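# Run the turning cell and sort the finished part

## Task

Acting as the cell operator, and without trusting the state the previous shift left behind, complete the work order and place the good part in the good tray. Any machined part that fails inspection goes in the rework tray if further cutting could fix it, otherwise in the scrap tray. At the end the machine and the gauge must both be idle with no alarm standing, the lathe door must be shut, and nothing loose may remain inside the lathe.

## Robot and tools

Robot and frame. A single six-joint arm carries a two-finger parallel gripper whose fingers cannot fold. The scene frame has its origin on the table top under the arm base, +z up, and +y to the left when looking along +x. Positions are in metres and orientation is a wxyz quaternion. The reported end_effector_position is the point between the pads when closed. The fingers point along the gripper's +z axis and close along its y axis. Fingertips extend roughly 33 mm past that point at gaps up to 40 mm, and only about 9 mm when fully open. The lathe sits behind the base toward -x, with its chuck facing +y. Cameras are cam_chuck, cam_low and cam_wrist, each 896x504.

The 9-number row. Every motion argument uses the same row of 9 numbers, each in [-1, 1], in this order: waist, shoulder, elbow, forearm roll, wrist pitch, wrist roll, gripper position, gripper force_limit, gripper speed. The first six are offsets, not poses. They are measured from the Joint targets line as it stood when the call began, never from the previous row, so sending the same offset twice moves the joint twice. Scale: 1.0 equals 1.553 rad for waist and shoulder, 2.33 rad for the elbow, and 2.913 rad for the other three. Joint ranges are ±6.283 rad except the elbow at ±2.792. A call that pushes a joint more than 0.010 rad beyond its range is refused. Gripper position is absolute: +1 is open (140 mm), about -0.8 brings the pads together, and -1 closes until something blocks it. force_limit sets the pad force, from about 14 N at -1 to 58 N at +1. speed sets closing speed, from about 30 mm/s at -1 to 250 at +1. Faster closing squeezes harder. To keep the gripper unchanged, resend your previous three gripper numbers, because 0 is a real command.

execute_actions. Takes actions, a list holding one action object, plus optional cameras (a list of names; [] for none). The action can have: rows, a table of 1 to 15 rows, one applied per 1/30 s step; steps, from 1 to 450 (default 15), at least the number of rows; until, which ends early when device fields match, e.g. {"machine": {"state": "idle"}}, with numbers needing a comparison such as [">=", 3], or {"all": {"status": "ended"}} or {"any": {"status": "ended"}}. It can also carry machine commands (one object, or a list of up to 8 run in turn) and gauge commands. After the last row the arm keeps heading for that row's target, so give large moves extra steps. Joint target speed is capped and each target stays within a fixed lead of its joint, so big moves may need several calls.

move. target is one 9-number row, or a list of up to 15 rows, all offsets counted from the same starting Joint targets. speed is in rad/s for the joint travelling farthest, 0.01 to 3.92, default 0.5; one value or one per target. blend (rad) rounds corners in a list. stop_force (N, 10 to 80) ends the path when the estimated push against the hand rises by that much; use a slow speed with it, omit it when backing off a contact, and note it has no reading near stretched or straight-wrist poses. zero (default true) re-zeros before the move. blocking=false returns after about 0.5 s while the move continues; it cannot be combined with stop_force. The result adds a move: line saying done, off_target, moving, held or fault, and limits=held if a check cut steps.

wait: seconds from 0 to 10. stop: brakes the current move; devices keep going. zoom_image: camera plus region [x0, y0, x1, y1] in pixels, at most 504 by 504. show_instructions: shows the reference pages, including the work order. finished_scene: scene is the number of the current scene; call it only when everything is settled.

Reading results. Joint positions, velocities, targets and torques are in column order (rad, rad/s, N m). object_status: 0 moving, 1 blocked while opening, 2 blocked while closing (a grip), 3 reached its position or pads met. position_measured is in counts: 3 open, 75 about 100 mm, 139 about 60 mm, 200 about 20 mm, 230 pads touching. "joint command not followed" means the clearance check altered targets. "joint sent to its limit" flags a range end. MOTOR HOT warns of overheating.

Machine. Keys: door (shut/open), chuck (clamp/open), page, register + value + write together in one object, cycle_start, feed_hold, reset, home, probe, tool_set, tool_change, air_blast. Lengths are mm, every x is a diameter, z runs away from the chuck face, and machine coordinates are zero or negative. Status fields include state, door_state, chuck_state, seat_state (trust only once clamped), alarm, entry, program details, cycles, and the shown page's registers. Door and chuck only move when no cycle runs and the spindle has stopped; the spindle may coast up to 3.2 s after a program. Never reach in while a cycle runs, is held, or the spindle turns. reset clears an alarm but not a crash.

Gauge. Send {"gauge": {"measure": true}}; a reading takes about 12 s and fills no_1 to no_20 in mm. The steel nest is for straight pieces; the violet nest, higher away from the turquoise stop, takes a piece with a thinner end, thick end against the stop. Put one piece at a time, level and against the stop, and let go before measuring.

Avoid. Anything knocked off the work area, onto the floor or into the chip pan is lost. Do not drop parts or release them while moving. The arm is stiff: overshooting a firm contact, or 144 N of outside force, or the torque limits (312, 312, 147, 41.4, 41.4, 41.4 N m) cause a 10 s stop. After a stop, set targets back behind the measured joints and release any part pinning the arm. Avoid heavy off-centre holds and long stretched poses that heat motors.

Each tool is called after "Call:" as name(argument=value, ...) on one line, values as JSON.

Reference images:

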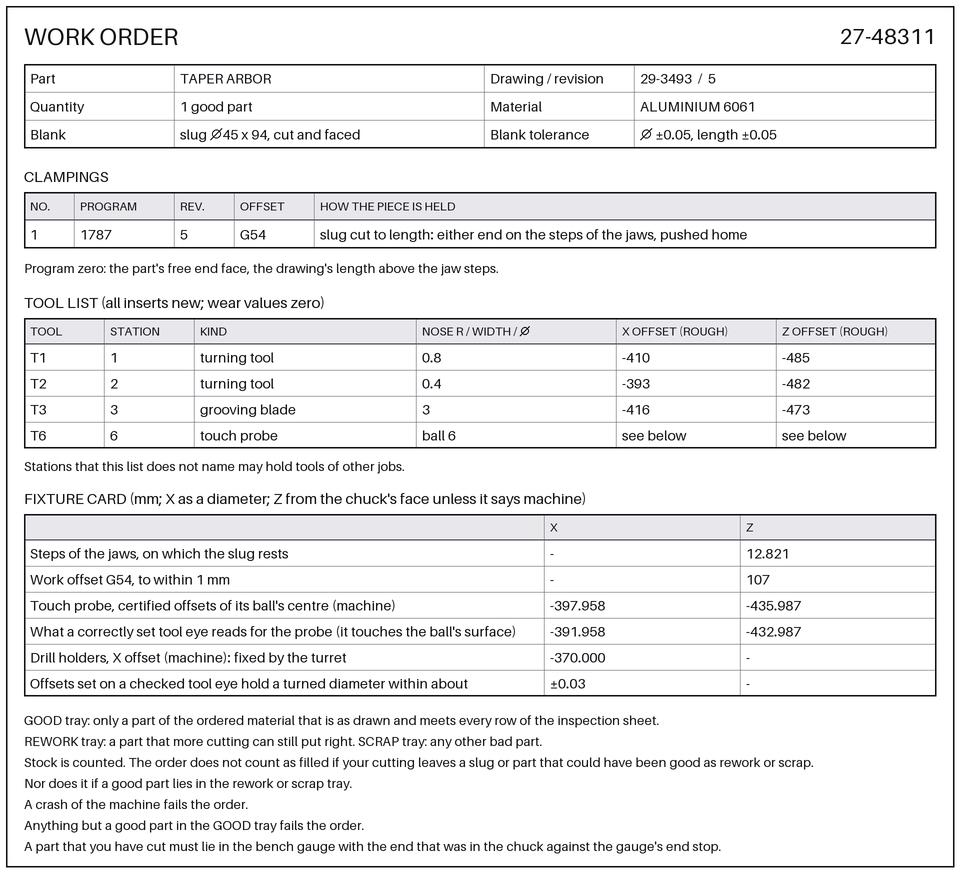

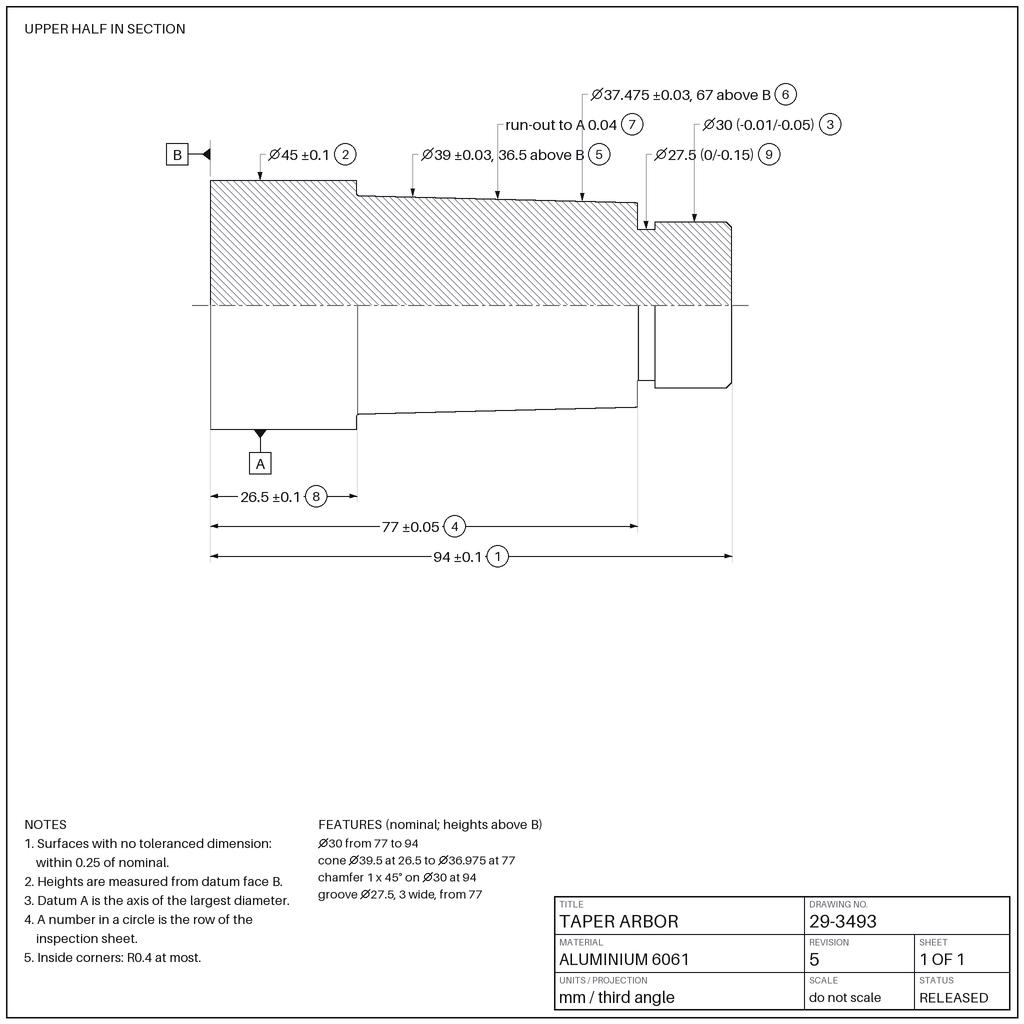

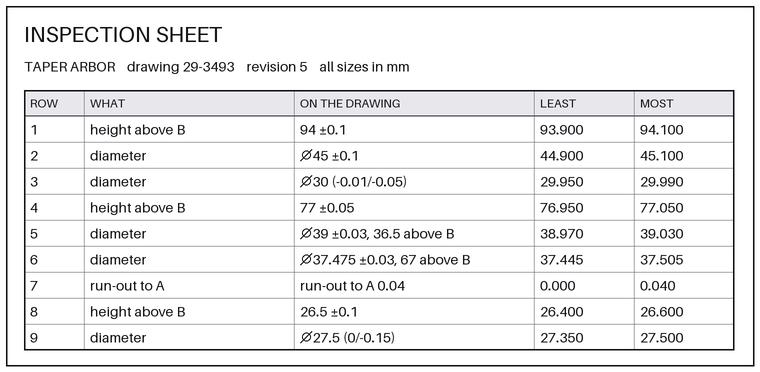

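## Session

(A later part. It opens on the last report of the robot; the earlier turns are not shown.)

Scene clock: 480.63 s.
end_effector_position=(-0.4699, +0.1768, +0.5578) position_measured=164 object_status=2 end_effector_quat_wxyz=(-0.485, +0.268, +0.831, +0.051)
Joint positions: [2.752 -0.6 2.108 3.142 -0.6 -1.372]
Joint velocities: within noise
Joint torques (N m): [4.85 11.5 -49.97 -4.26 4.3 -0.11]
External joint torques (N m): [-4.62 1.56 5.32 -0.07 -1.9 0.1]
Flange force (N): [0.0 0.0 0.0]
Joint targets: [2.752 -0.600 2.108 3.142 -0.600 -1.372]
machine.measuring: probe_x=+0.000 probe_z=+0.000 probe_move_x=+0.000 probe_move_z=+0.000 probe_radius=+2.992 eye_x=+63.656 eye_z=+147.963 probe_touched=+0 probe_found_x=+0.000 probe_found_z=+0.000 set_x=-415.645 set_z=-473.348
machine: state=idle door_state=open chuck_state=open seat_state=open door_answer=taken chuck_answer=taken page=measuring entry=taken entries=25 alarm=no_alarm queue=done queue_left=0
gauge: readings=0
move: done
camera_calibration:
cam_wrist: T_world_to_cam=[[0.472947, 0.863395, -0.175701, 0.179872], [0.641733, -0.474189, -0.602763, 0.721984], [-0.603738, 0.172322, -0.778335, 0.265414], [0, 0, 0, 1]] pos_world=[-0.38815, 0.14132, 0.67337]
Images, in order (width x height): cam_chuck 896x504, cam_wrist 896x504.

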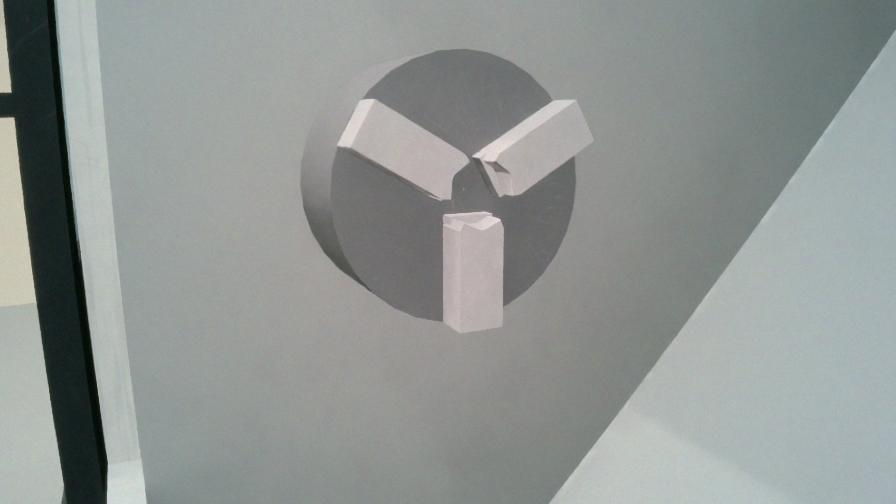

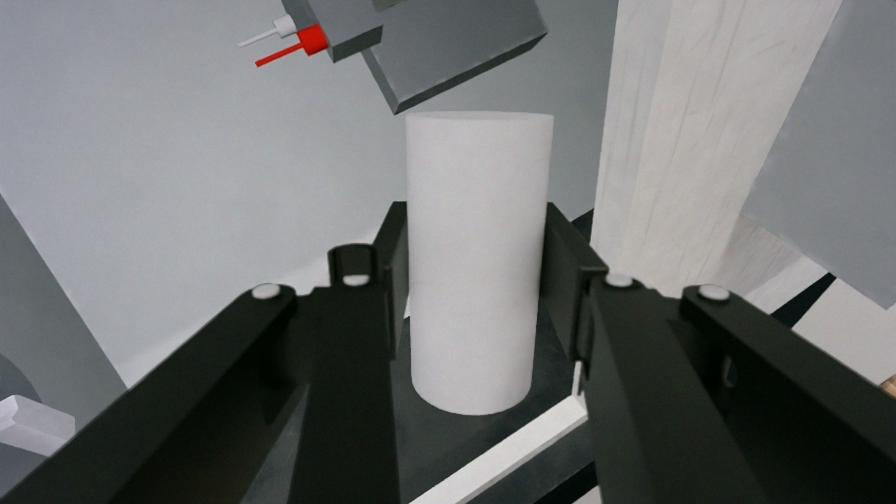

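Call:
move(target=[0.1288, -0.1219, 0.0217, 0, 0.2641, 0, -1, 0, -1], speed=0.8, cameras=["cam_wrist"])

Scene clock: 549.70 s.
end_effector_position=(-0.4233, +0.0682, +0.8522) position_measured=164 object_status=2 end_effector_quat_wxyz=(+0.822, -0.123, -0.557, -0.006)
Joint positions: [2.952 -0.789 2.158 3.142 0.169 -1.372]
Joint velocities: within noise
Joint torques (N m): [4.62 27.23 -49.6 -4.22 4.54 -0.09]
External joint torques (N m): [-4.68 1.75 5.51 -0.06 -1.95 0.08]
Flange force (N): [0.0 0.0 0.0]
Joint targets: [2.952 -0.790 2.158 3.142 0.169 -1.372]
machine.measuring: probe_x=+0.000 probe_z=+0.000 probe_move_x=+0.000 probe_move_z=+0.000 probe_radius=+2.992 eye_x=+63.656 eye_z=+147.963 probe_touched=+0 probe_found_x=+0.000 probe_found_z=+0.000 set_x=-415.645 set_z=-473.348
machine: state=idle door_state=open chuck_state=open seat_state=open door_answer=taken chuck_answer=taken page=measuring entry=taken entries=25 alarm=no_alarm queue=done queue_left=0
gauge: readings=0
move: done
camera_calibration:
cam_wrist: T_world_to_cam=[[0.132444, 0.975493, -0.175702, 0.151528], [-0.0368693, -0.172293, -0.984356, 0.835342], [-0.990505, 0.13685, 0.0131466, -0.294436], [0, 0, 0, 1]] pos_world=[-0.280911, 0.0364026, 0.852768]
Images, in order (width x height): cam_wrist 896x504.

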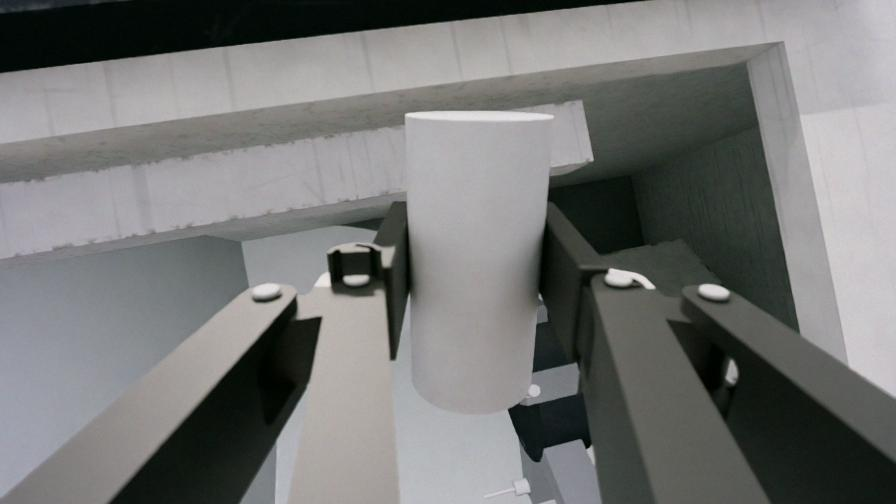

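Call:
move(target=[0.0914, 0.2413, -0.0958, 0, -0.6195, 0.4435, -1, 0, -1], speed=1.0, cameras=["cam_wrist"])

Scene clock: 574.33 s.
end_effector_position=(-0.3098, -0.0052, +0.4482) position_measured=164 object_status=2 end_effector_quat_wxyz=(+0.014, +0.706, +0.708, +0.004)
Joint positions: [3.094 -0.415 1.935 3.142 -1.636 -0.081]
Joint velocities: within noise
Joint torques (N m): [4.96 -1.39 -46.13 -4.24 0.4 -0.15]
External joint torques (N m): [-4.74 0.38 4.1 -0.1 -0.47 0.15]
Flange force (N): [14.9 4.7 6.7]
Joint targets: [3.094 -0.415 1.935 3.142 -1.636 -0.081]
machine.measuring: probe_x=+0.000 probe_z=+0.000 probe_move_x=+0.000 probe_move_z=+0.000 probe_radius=+2.992 eye_x=+63.656 eye_z=+147.963 probe_touched=+0 probe_found_x=+0.000 probe_found_z=+0.000 set_x=-415.645 set_z=-473.348
machine: state=idle door_state=open chuck_state=open seat_state=open door_answer=taken chuck_answer=taken page=measuring entry=taken entries=25 alarm=no_alarm queue=done queue_left=0
gauge: readings=0
move: done
camera_calibration:
cam_wrist: T_world_to_cam=[[0.999893, 0.0142165, 0.00341666, 0.320565], [0.0120305, -0.932748, 0.360328, -0.162287], [0.00830947, -0.360248, -0.932819, 0.564263], [0, 0, 0, 1]] pos_world=[-0.323267, 0.0473445, 0.583737]
Images, in order (width x height): cam_wrist 896x504.

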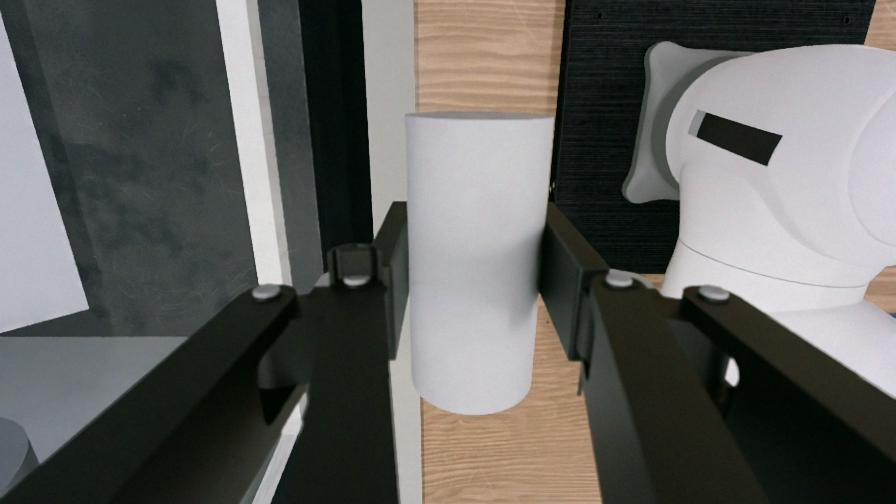

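Call:
move(target=[0, 0.4276, -0.2888, 0, -0.003, 0, -1, 0, -1], speed=0.6, cameras=["cam_wrist","cam_chuck"])

Scene clock: 589.90 s.
end_effector_position=(-0.4995, +0.0104, +0.4981) position_measured=164 object_status=2 end_effector_quat_wxyz=(+0.013, +0.706, +0.708, +0.003)
Joint positions: [3.094 -0.098 1.613 3.142 -1.639 -0.081]
Joint velocities: within noise
Joint torques (N m): [3.12 27.07 -56.88 -4.45 -6.03 -0.15]
External joint torques (N m): [-2.61 -59.96 14.83 0.1 5.96 0.15]
External joint torques when the fault began: [0.21 -188.37 49.49 0.47 23.93 0.05]
Flange force (N): [3.6 117.0 45.2]
Flange force when the fault began (N): [-4.7 369.7 156.2]
Joint targets: [3.094 -0.098 1.613 3.142 -1.639 -0.081]
Tool commands: gripper/position=-1.0 gripper/force_limit=+0.003922 gripper/speed=-1.0
FORCE FAULT: contact force on the arm reached its limit, and the arm stopped for 10 seconds. The contact can be on any part of the arm, not only on its tool. The arm's remaining commands of this call were not run. The arm's target is now where it stood when the stop ended, not its last command. The arm accepts commands again.
machine.measuring: probe_x=+0.000 probe_z=+0.000 probe_move_x=+0.000 probe_move_z=+0.000 probe_radius=+2.992 eye_x=+63.656 eye_z=+147.963 probe_touched=+0 probe_found_x=+0.000 probe_found_z=+0.000 set_x=-415.645 set_z=-473.348
machine: state=idle door_state=open chuck_state=open seat_state=open door_answer=taken chuck_answer=taken page=measuring entry=taken entries=25 alarm=no_alarm queue=done queue_left=0
gauge: readings=0
move: fault; the elbow is farthest, 0.351 rad from its target
camera_calibration:
cam_wrist: T_world_to_cam=[[0.999897, 0.0142401, 0.00180086, 0.510674], [0.012635, -0.932756, 0.360286, -0.163194], [0.00681027, -0.360226, -0.93284, 0.617214], [0, 0, 0, 1]] pos_world=[-0.512763, 0.0628444, 0.633639]
Images, in order (width x height): cam_chuck 896x504, cam_wrist 896x504.

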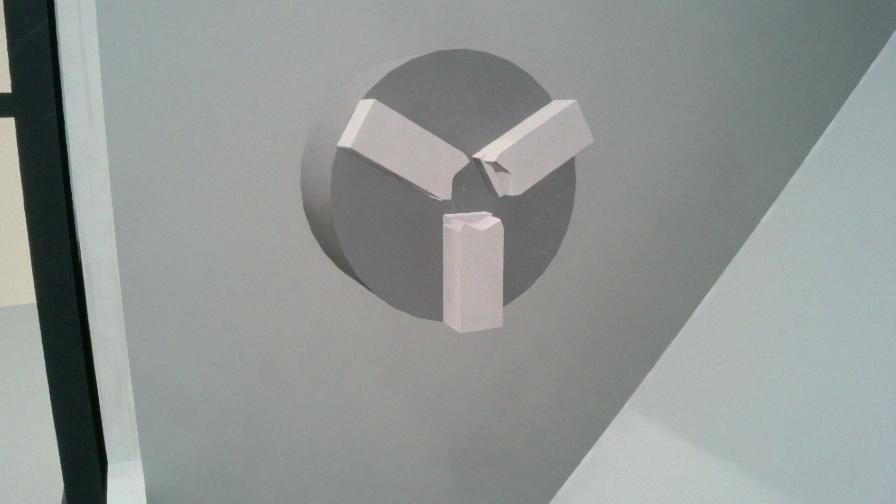

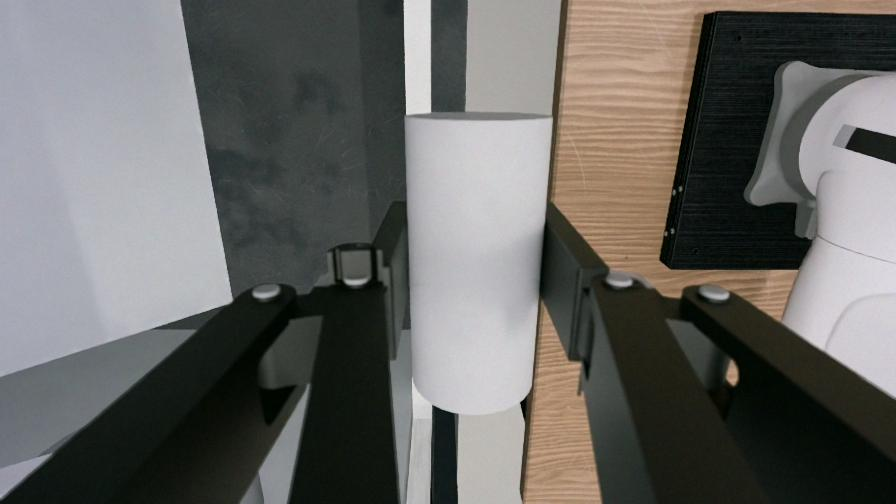

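Call:
move(target=[[0, -0.0644, 0.046, 0, 0.001, 0, -1, 0, -1],[0, -0.1401, 0.1869, 0, 0.0743, 0, -1, 0, -1]], speed=0.4, cameras=["cam_wrist"])

Scene clock: 605.30 s.
end_effector_position=(-0.3595, -0.0024, +0.3508) position_measured=164 object_status=2 end_effector_quat_wxyz=(+0.014, +0.706, +0.708, +0.004)
Joint positions: [3.094 -0.315 2.049 3.142 -1.422 -0.081]
Joint velocities: within noise
Joint torques (N m): [4.82 -10.54 -45.23 -4.19 0.51 -0.13]
External joint torques (N m): [-4.47 0.41 3.82 -0.08 -0.59 0.13]
Flange force (N): [12.1 5.0 5.2]
Joint targets: [3.094 -0.315 2.049 3.142 -1.422 -0.081]
machine.measuring: probe_x=+0.000 probe_z=+0.000 probe_move_x=+0.000 probe_move_z=+0.000 probe_radius=+2.992 eye_x=+63.656 eye_z=+147.963 probe_touched=+0 probe_found_x=+0.000 probe_found_z=+0.000 set_x=-415.645 set_z=-473.348
machine: state=idle door_state=open chuck_state=open seat_state=open door_answer=taken chuck_answer=taken page=measuring entry=taken entries=25 alarm=no_alarm queue=done queue_left=0
gauge: readings=0
move: done
camera_calibration:
cam_wrist: T_world_to_cam=[[0.999893, 0.0142724, 0.00328626, 0.370614], [0.012129, -0.932713, 0.360415, -0.124082], [0.00820914, -0.360337, -0.932786, 0.474743], [0, 0, 0, 1]] pos_world=[-0.372967, 0.0500447, 0.486337]
Images, in order (width x height): cam_wrist 896x504.

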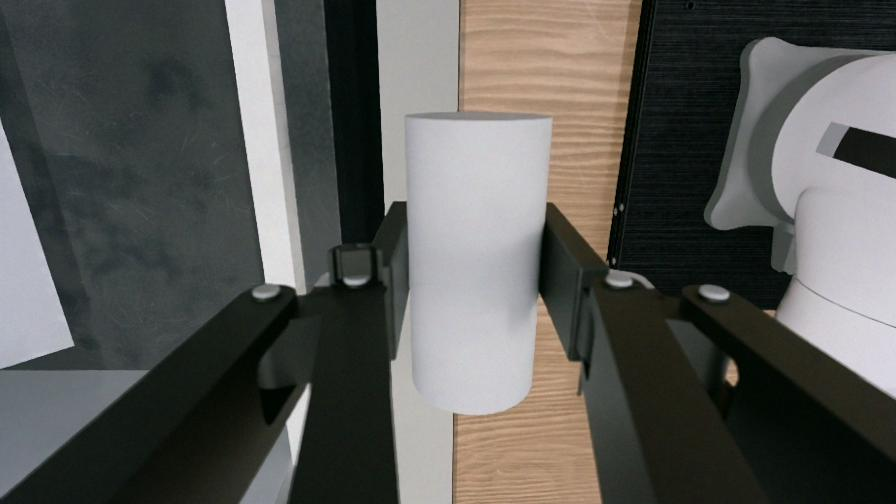

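Call:
move(target=[-0.017, 0.2897, -0.1706, 0, 0.018, -0.0079, -1, 0, -1], speed=0.25, stop_force=35, cameras=["cam_wrist","cam_chuck"])

Scene clock: 633.90 s.
end_effector_position=(-0.6280, +0.0353, +0.3436) position_measured=164 object_status=2 end_effector_quat_wxyz=(+0.014, +0.708, +0.707, +0.004)
Joint positions: [3.067 0.135 1.651 3.142 -1.37 -0.104]
Joint velocities: within noise
Joint torques (N m): [5.29 -55.68 -45.08 -4.13 0.52 -0.09]
External joint torques (N m): [-4.56 -0.19 4.22 -0.1 -0.6 0.09]
Flange force (N): [6.7 8.5 5.0]
Joint targets: [3.067 0.135 1.651 3.142 -1.370 -0.104]
machine.measuring: probe_x=+0.000 probe_z=+0.000 probe_move_x=+0.000 probe_move_z=+0.000 probe_radius=+2.992 eye_x=+63.656 eye_z=+147.963 probe_touched=+0 probe_found_x=+0.000 probe_found_z=+0.000 set_x=-415.645 set_z=-473.348
machine: state=idle door_state=open chuck_state=open seat_state=open door_answer=taken chuck_answer=taken page=measuring entry=taken entries=25 alarm=no_alarm queue=done queue_left=0
gauge: readings=0
move: done
camera_calibration:
cam_wrist: T_world_to_cam=[[0.999936, 0.0108572, 0.00330377, 0.638698], [0.00893515, -0.932658, 0.360651, -0.0851372], [0.00699696, -0.360598, -0.932695, 0.483055], [0, 0, 0, 1]] pos_world=[-0.641276, 0.0878504, 0.479138]
Images, in order (width x height): cam_chuck 896x504, cam_wrist 896x504.

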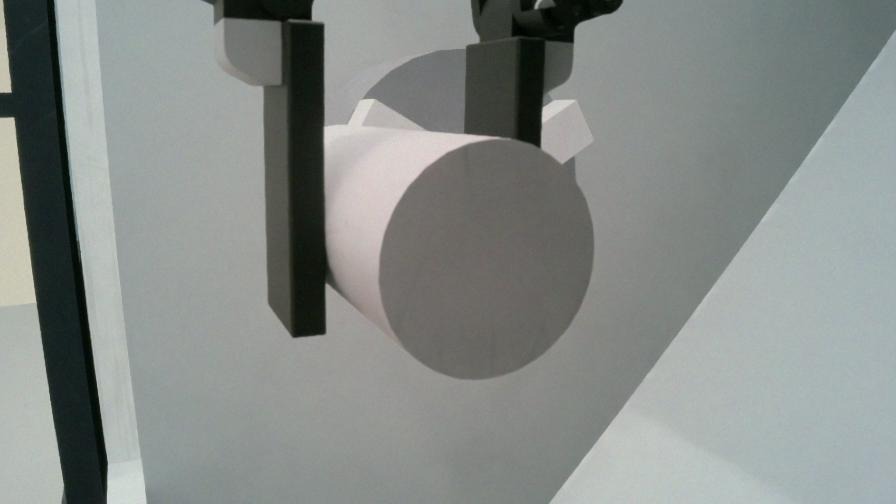

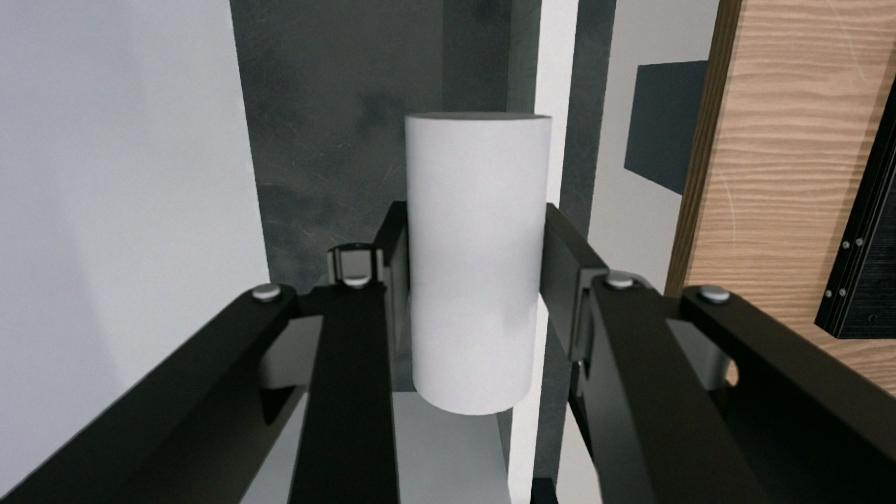

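Call:
execute_actions(actions=[{"rows":[[0,0,0,0,0,0,-1,0,-1]],"steps":2}], cameras=["cam_chuck"])

Call:
zoom_image(camera="cam_chuck", region=[320, 30, 620, 200])

Scene clock: 661.60 s.
end_effector_position=(-0.6280, +0.0352, +0.3436) position_measured=164 object_status=2 end_effector_quat_wxyz=(+0.014, +0.708, +0.707, +0.004)
Joint positions: [3.067 0.135 1.651 3.142 -1.37 -0.104]
Joint velocities: within noise
Joint torques (N m): [5.48 -55.55 -45.21 -4.11 0.53 -0.09]
External joint torques (N m): [-4.72 -0.36 4.23 -0.13 -0.61 0.09]
Flange force (N): [6.9 8.8 5.0]
Joint targets: [3.067 0.135 1.651 3.142 -1.370 -0.104]
machine.measuring: probe_x=+0.000 probe_z=+0.000 probe_move_x=+0.000 probe_move_z=+0.000 probe_radius=+2.992 eye_x=+63.656 eye_z=+147.963 probe_touched=+0 probe_found_x=+0.000 probe_found_z=+0.000 set_x=-415.645 set_z=-473.348
machine: state=idle door_state=open chuck_state=open seat_state=open door_answer=taken chuck_answer=taken page=measuring entry=taken entries=25 alarm=no_alarm queue=done queue_left=0
gauge: readings=0
Images, in order (width x height): cam_chuck 896x504.

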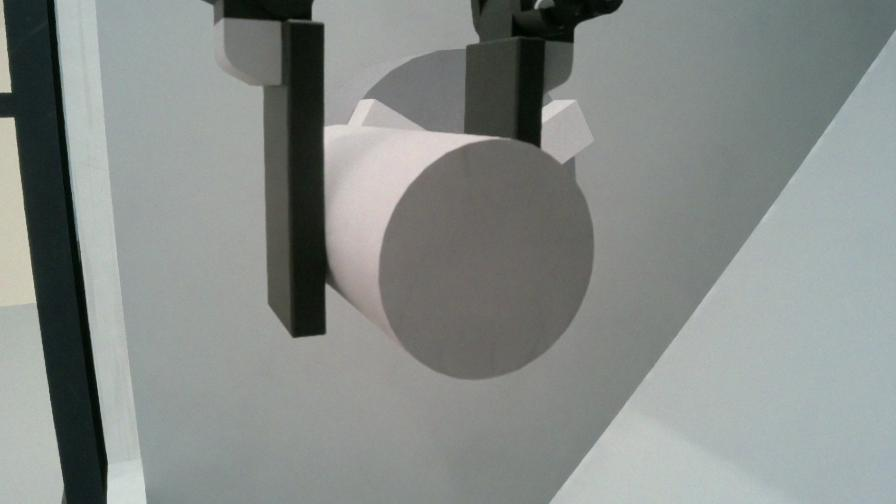

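Scaled by 1.680 from the camera's 896x504 image, which has a finer 1280x720 frame.

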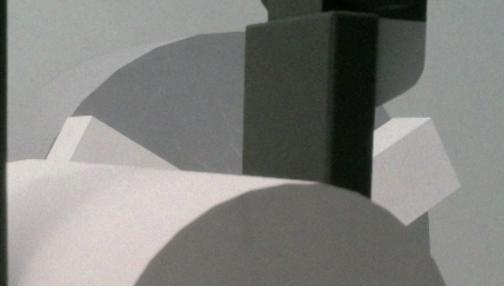

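Call:
move(target=[0.0397, 0.0301, -0.0837, 0, -0.0417, 0.021, -1, 0, -1], speed=0.15, stop_force=35, cameras=["cam_wrist","cam_chuck"])

Scene clock: 710.73 s.
end_effector_position=(-0.6787, -0.0002, +0.4209) position_measured=164 object_status=2 end_effector_quat_wxyz=(+0.004, +0.707, +0.707, -0.005)
Joint positions: [3.129 0.182 1.456 3.142 -1.491 -0.043]
Joint velocities: within noise
Joint torques (N m): [5.6 -61.37 -46.23 -4.25 0.62 -0.13]
External joint torques (N m): [-4.66 -0.28 4.27 -0.07 -0.62 0.13]
Flange force (N): [6.8 8.9 5.9]
Joint targets: [3.129 0.182 1.456 3.142 -1.491 -0.043]
machine.measuring: probe_x=+0.000 probe_z=+0.000 probe_move_x=+0.000 probe_move_z=+0.000 probe_radius=+2.992 eye_x=+63.656 eye_z=+147.963 probe_touched=+0 probe_found_x=+0.000 probe_found_z=+0.000 set_x=-415.645 set_z=-473.348
machine: state=idle door_state=open chuck_state=open seat_state=open door_answer=taken chuck_answer=taken page=measuring entry=taken entries=25 alarm=no_alarm queue=done queue_left=0
gauge: readings=0
move: done
camera_calibration:
cam_wrist: T_world_to_cam=[[0.999667, 0.0111109, -0.0233001, 0.700569], [0.0187275, -0.933384, 0.358389, -0.138013], [-0.0177659, -0.358706, -0.933281, 0.526191], [0, 0, 0, 1]] pos_world=[-0.688402, 0.0521445, 0.55687]
Images, in order (width x height): cam_chuck 896x504, cam_wrist 896x504.

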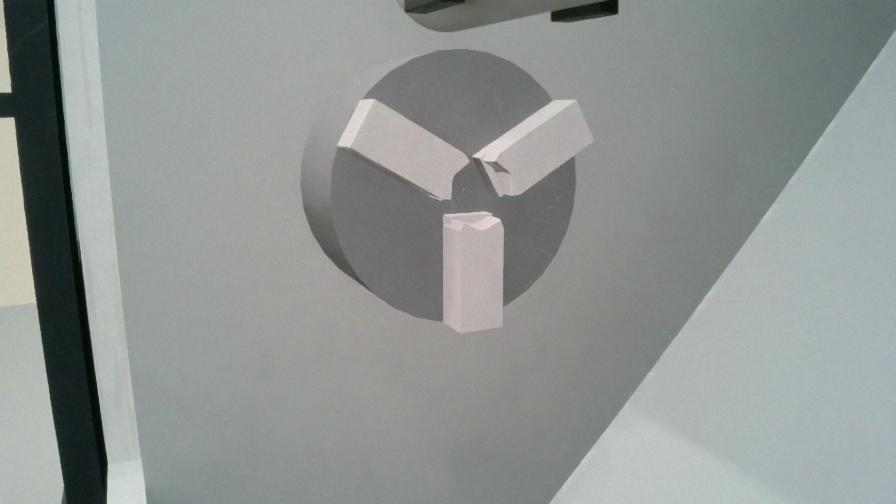

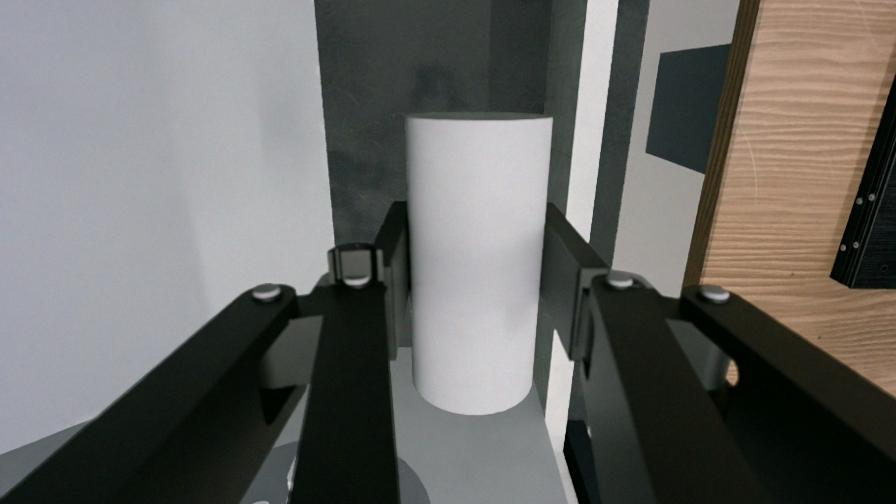

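Call:
move(target=[0.0462, 0.0671, -0.056, 0, -0.009, 0.0247, -1, 0, -1], speed=0.12, stop_force=35, cameras=["cam_wrist","cam_chuck"])

Scene clock: 727.77 s.
end_effector_position=(-0.7402, -0.0504, +0.4207) position_measured=164 object_status=2 end_effector_quat_wxyz=(+0.004, +0.708, +0.707, -0.005)
Joint positions: [3.201 0.286 1.326 3.142 -1.517 0.029]
Joint velocities: within noise
Joint torques (N m): [5.67 -72.06 -46.34 -4.24 0.64 -0.11]
External joint torques (N m): [-4.33 -0.21 4.27 -0.08 -0.64 0.11]
Flange force (N): [6.5 9.2 6.0]
Joint targets: [3.201 0.286 1.326 3.142 -1.517 0.029]
machine.measuring: probe_x=+0.000 probe_z=+0.000 probe_move_x=+0.000 probe_move_z=+0.000 probe_radius=+2.992 eye_x=+63.656 eye_z=+147.963 probe_touched=+0 probe_found_x=+0.000 probe_found_z=+0.000 set_x=-415.645 set_z=-473.348
machine: state=idle door_state=open chuck_state=open seat_state=open door_answer=taken chuck_answer=taken page=measuring entry=taken entries=25 alarm=no_alarm queue=done queue_left=0
gauge: readings=0
move: done
camera_calibration:
cam_wrist: T_world_to_cam=[[0.999669, 0.0108685, -0.0233318, 0.762615], [0.0185278, -0.933082, 0.359187, -0.18398], [-0.0178666, -0.359501, -0.932974, 0.506548], [0, 0, 0, 1]] pos_world=[-0.749903, 0.00214719, 0.556473]
Images, in order (width x height): cam_chuck 896x504, cam_wrist 896x504.

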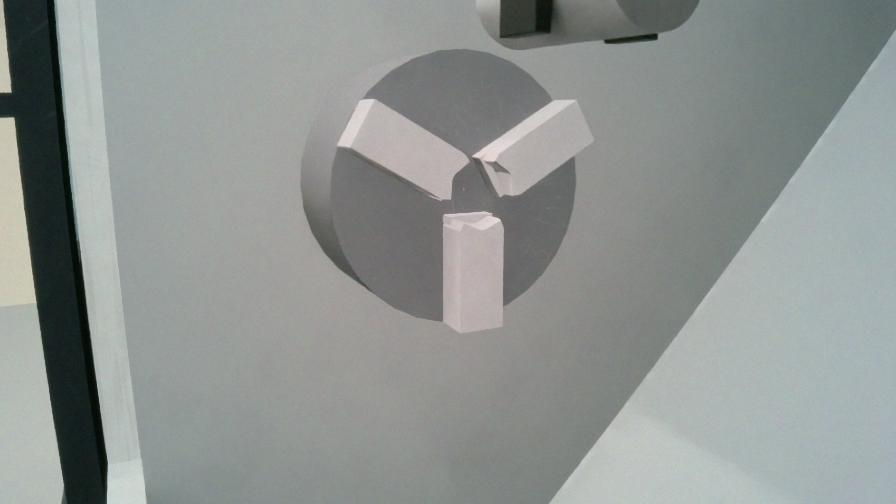

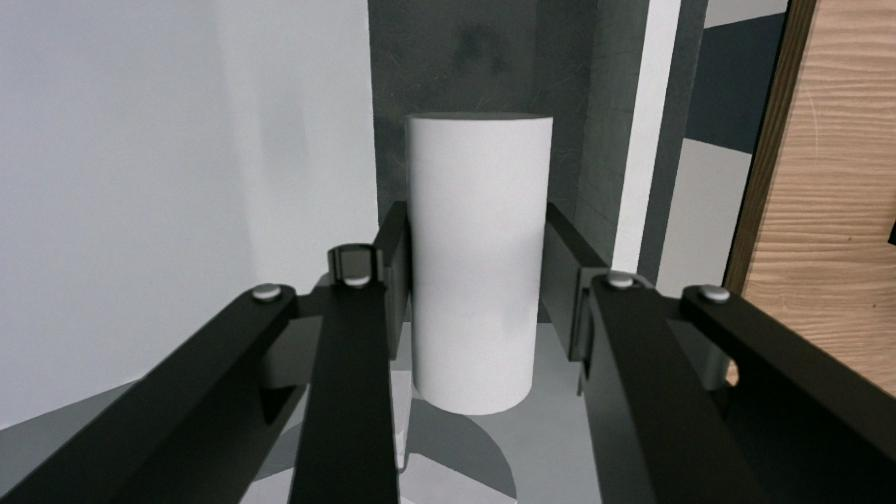

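Call:
zoom_image(camera="cam_wrist", region=[220, 330, 620, 504])

Scaled by 1.260 from the camera's 896x504 image, which has a finer 1280x720 frame.

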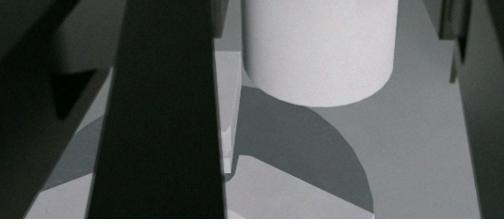

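Call:
move(target=[0.0555, 0.0751, 0.0014, -0.0034, 0.0412, 0.0286, -1, 0, -1], speed=0.1, stop_force=30, cameras=["cam_wrist","cam_chuck"])

Call:
zoom_image(camera="cam_chuck", region=[300, 40, 610, 340])

Call:
zoom_image(camera="cam_wrist", region=[300, 330, 700, 504])

Scene clock: 776.93 s.
end_effector_position=(-0.7931, -0.1185, +0.3299) position_measured=164 object_status=2 end_effector_quat_wxyz=(+0.000, +0.706, +0.708, -0.003)
Joint positions: [3.287 0.402 1.329 3.132 -1.397 0.113]
Joint velocities: within noise
Joint torques (N m): [5.75 -82.36 -45.73 -4.23 0.65 -0.09]
External joint torques (N m): [-4.72 -0.49 4.24 -0.08 -0.65 0.09]
Flange force (N): [7.3 9.6 4.8]
Joint targets: [3.287 0.402 1.329 3.132 -1.397 0.113]
machine.measuring: probe_x=+0.000 probe_z=+0.000 probe_move_x=+0.000 probe_move_z=+0.000 probe_radius=+2.992 eye_x=+63.656 eye_z=+147.963 probe_touched=+0 probe_found_x=+0.000 probe_found_z=+0.000 set_x=-415.645 set_z=-473.348
machine: state=idle door_state=open chuck_state=open seat_state=open door_answer=taken chuck_answer=taken page=measuring entry=taken entries=25 alarm=no_alarm queue=done queue_left=0
gauge: readings=0
move: done
camera_calibration:
cam_wrist: T_world_to_cam=[[0.99958, 0.0156472, -0.024404, 0.81498], [0.0232256, -0.93603, 0.351154, -0.208057], [-0.0173482, -0.351573, -0.936, 0.398826], [0, 0, 0, 1]] pos_world=[-0.802887, -0.0672829, 0.46625]
Images, in order (width x height): cam_chuck 896x504, cam_wrist 896x504.

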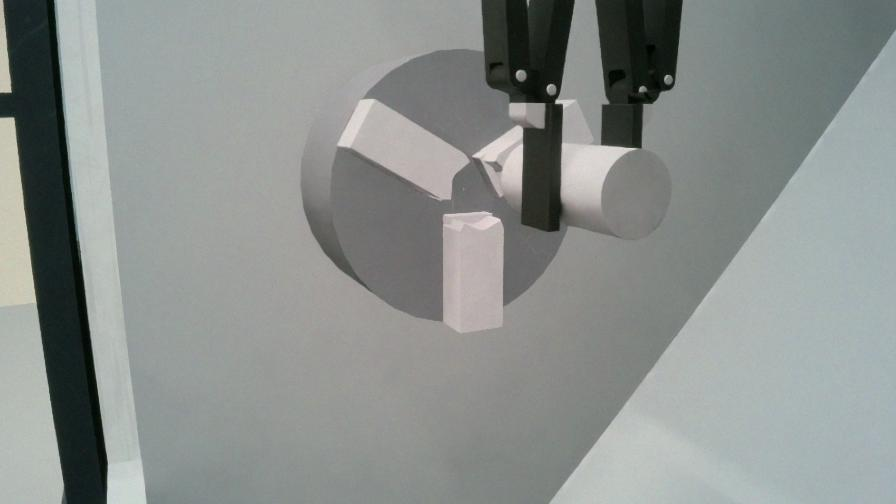

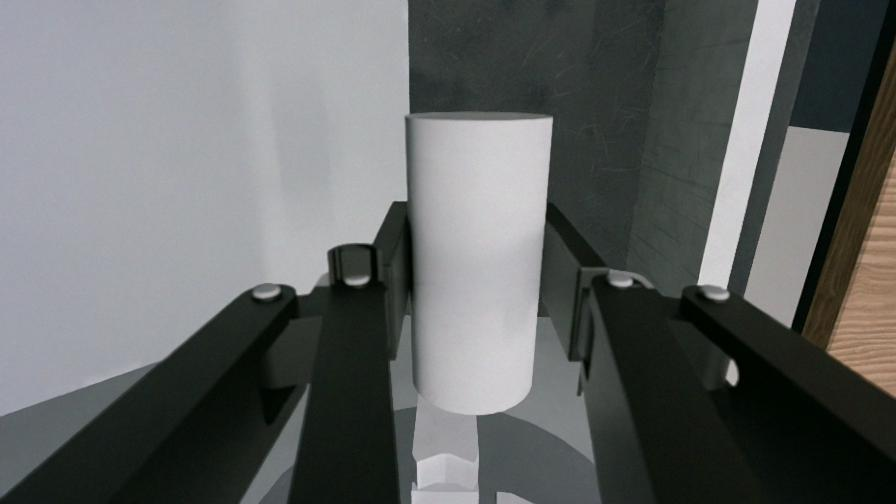

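Scaled by 1.626 from the camera's 896x504 image, which has a finer 1280x720 frame.

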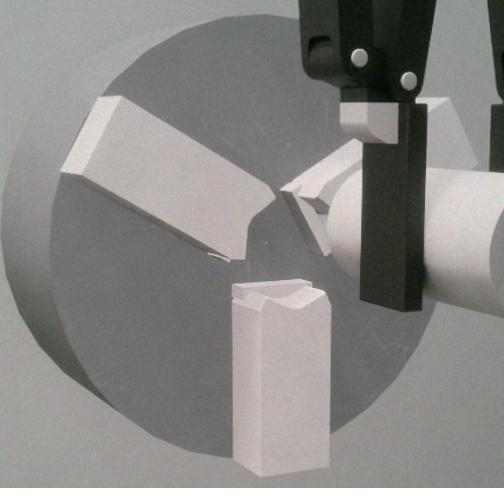

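Scaled by 1.260 from the camera's 896x504 image, which has a finer 1280x720 frame.

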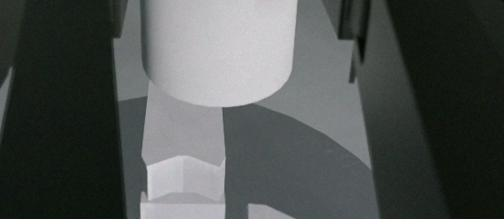

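Call:
move(target=[0.0354, 0.0207, -0.0079, 0, 0.0047, 0.02, -1, 0, -1], speed=0.06, stop_force=25, cameras=["cam_wrist","cam_chuck"])

Call:
zoom_image(camera="cam_chuck", region=[400, 90, 700, 270])

Call:
zoom_image(camera="cam_wrist", region=[300, 330, 700, 504])

Scene clock: 811.03 s.
end_effector_position=(-0.8017, -0.1648, +0.3148) position_measured=164 object_status=2 end_effector_quat_wxyz=(+0.001, +0.707, +0.707, -0.003)
Joint positions: [3.342 0.435 1.311 3.132 -1.384 0.171]
Joint velocities: within noise
Joint torques (N m): [5.91 -85.38 -45.62 -4.21 0.68 -0.13]
External joint torques (N m): [-4.52 -0.33 4.25 -0.06 -0.68 0.13]
Flange force (N): [7.5 9.2 4.6]
Joint targets: [3.342 0.435 1.311 3.132 -1.384 0.171]
machine.measuring: probe_x=+0.000 probe_z=+0.000 probe_move_x=+0.000 probe_move_z=+0.000 probe_radius=+2.992 eye_x=+63.656 eye_z=+147.963 probe_touched=+0 probe_found_x=+0.000 probe_found_z=+0.000 set_x=-415.645 set_z=-473.348
machine: state=idle door_state=open chuck_state=open seat_state=open door_answer=taken chuck_answer=taken page=measuring entry=taken entries=25 alarm=no_alarm queue=done queue_left=0
gauge: readings=0
move: done
camera_calibration:
cam_wrist: T_world_to_cam=[[0.999615, 0.0125162, -0.0247519, 0.823467], [0.0204304, -0.935825, 0.351874, -0.248334], [-0.0187593, -0.352244, -0.93572, 0.36687], [0, 0, 0, 1]] pos_world=[-0.811195, -0.113476, 0.451053]
Images, in order (width x height): cam_chuck 896x504, cam_wrist 896x504.

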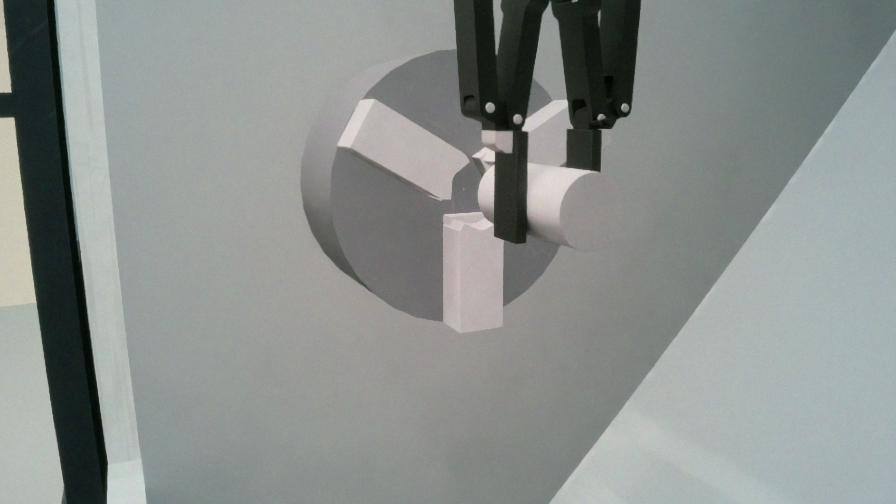

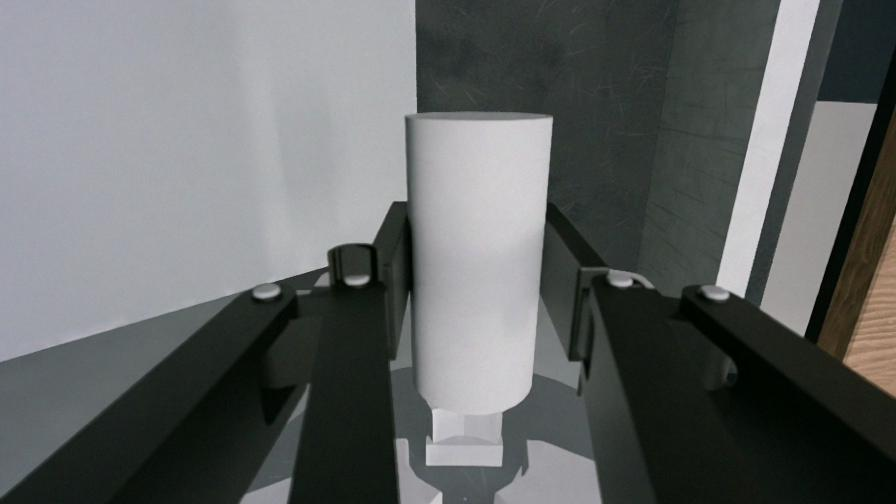

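Scaled by 1.680 from the camera's 896x504 image, which has a finer 1280x720 frame.

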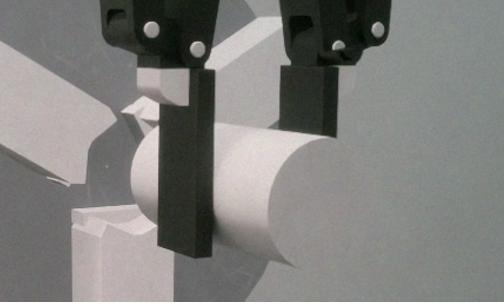

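Scaled by 1.260 from the camera's 896x504 image, which has a finer 1280x720 frame.

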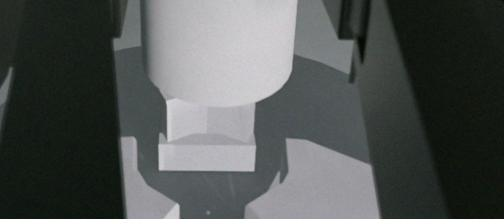

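Call:
move(target=[0.0269, 0.0098, -0.0084, 0, -0.0015, 0.01435, -1, 0, -1], speed=0.03, stop_force=15, cameras=["cam_wrist","cam_chuck"])

Call:
zoom_image(camera="cam_chuck", region=[400, 90, 700, 270])

Call:
zoom_image(camera="cam_wrist", region=[300, 330, 700, 504])

Scene clock: 872.40 s.
end_effector_position=(-0.8027, -0.1999, +0.3136) position_measured=164 object_status=2 end_effector_quat_wxyz=(+0.001, +0.707, +0.707, -0.003)
Joint positions: [3.384 0.45 1.291 3.132 -1.388 0.213]
Joint velocities: within noise
Joint torques (N m): [5.99 -86.61 -45.77 -4.22 0.64 -0.09]
External joint torques (N m): [-4.95 -0.73 4.2 -0.1 -0.64 0.09]
Flange force (N): [8.5 9.5 4.5]
Joint targets: [3.384 0.450 1.291 3.132 -1.388 0.213]
machine.measuring: probe_x=+0.000 probe_z=+0.000 probe_move_x=+0.000 probe_move_z=+0.000 probe_radius=+2.992 eye_x=+63.656 eye_z=+147.963 probe_touched=+0 probe_found_x=+0.000 probe_found_z=+0.000 set_x=-415.645 set_z=-473.348
machine: state=idle door_state=open chuck_state=open seat_state=open door_answer=taken chuck_answer=taken page=measuring entry=taken entries=25 alarm=no_alarm queue=done queue_left=0
gauge: readings=0
move: done
camera_calibration:
cam_wrist: T_world_to_cam=[[0.999608, 0.0124919, -0.0250747, 0.825007], [0.0205315, -0.935635, 0.35237, -0.280723], [-0.019059, -0.352747, -0.935525, 0.352903], [0, 0, 0, 1]] pos_world=[-0.812194, -0.148475, 0.449755]
Images, in order (width x height): cam_chuck 896x504, cam_wrist 896x504.

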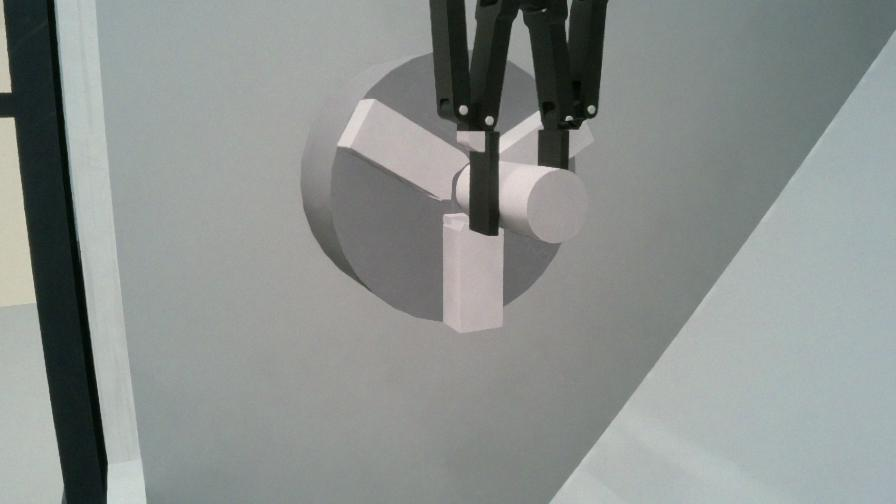

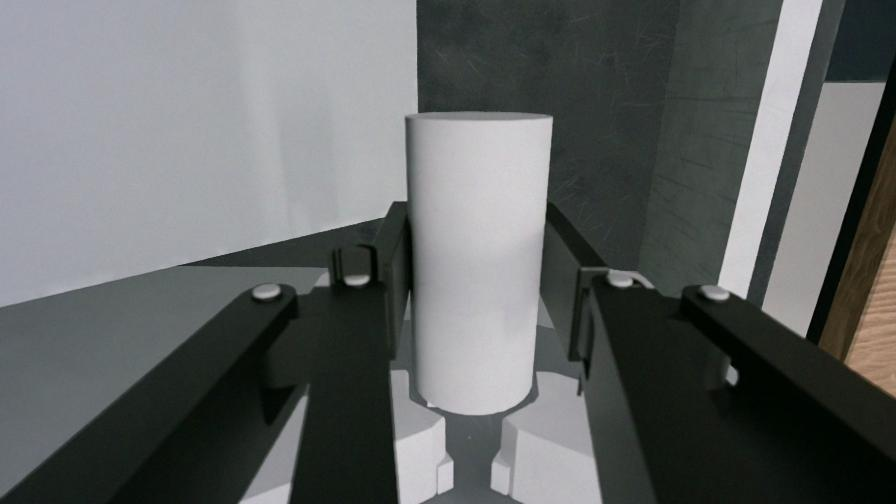

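Scaled by 1.680 from the camera's 896x504 image, which has a finer 1280x720 frame.

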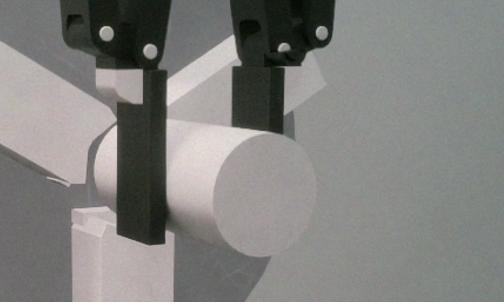

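Scaled by 1.260 from the camera's 896x504 image, which has a finer 1280x720 frame.

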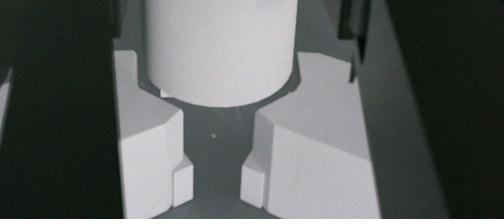

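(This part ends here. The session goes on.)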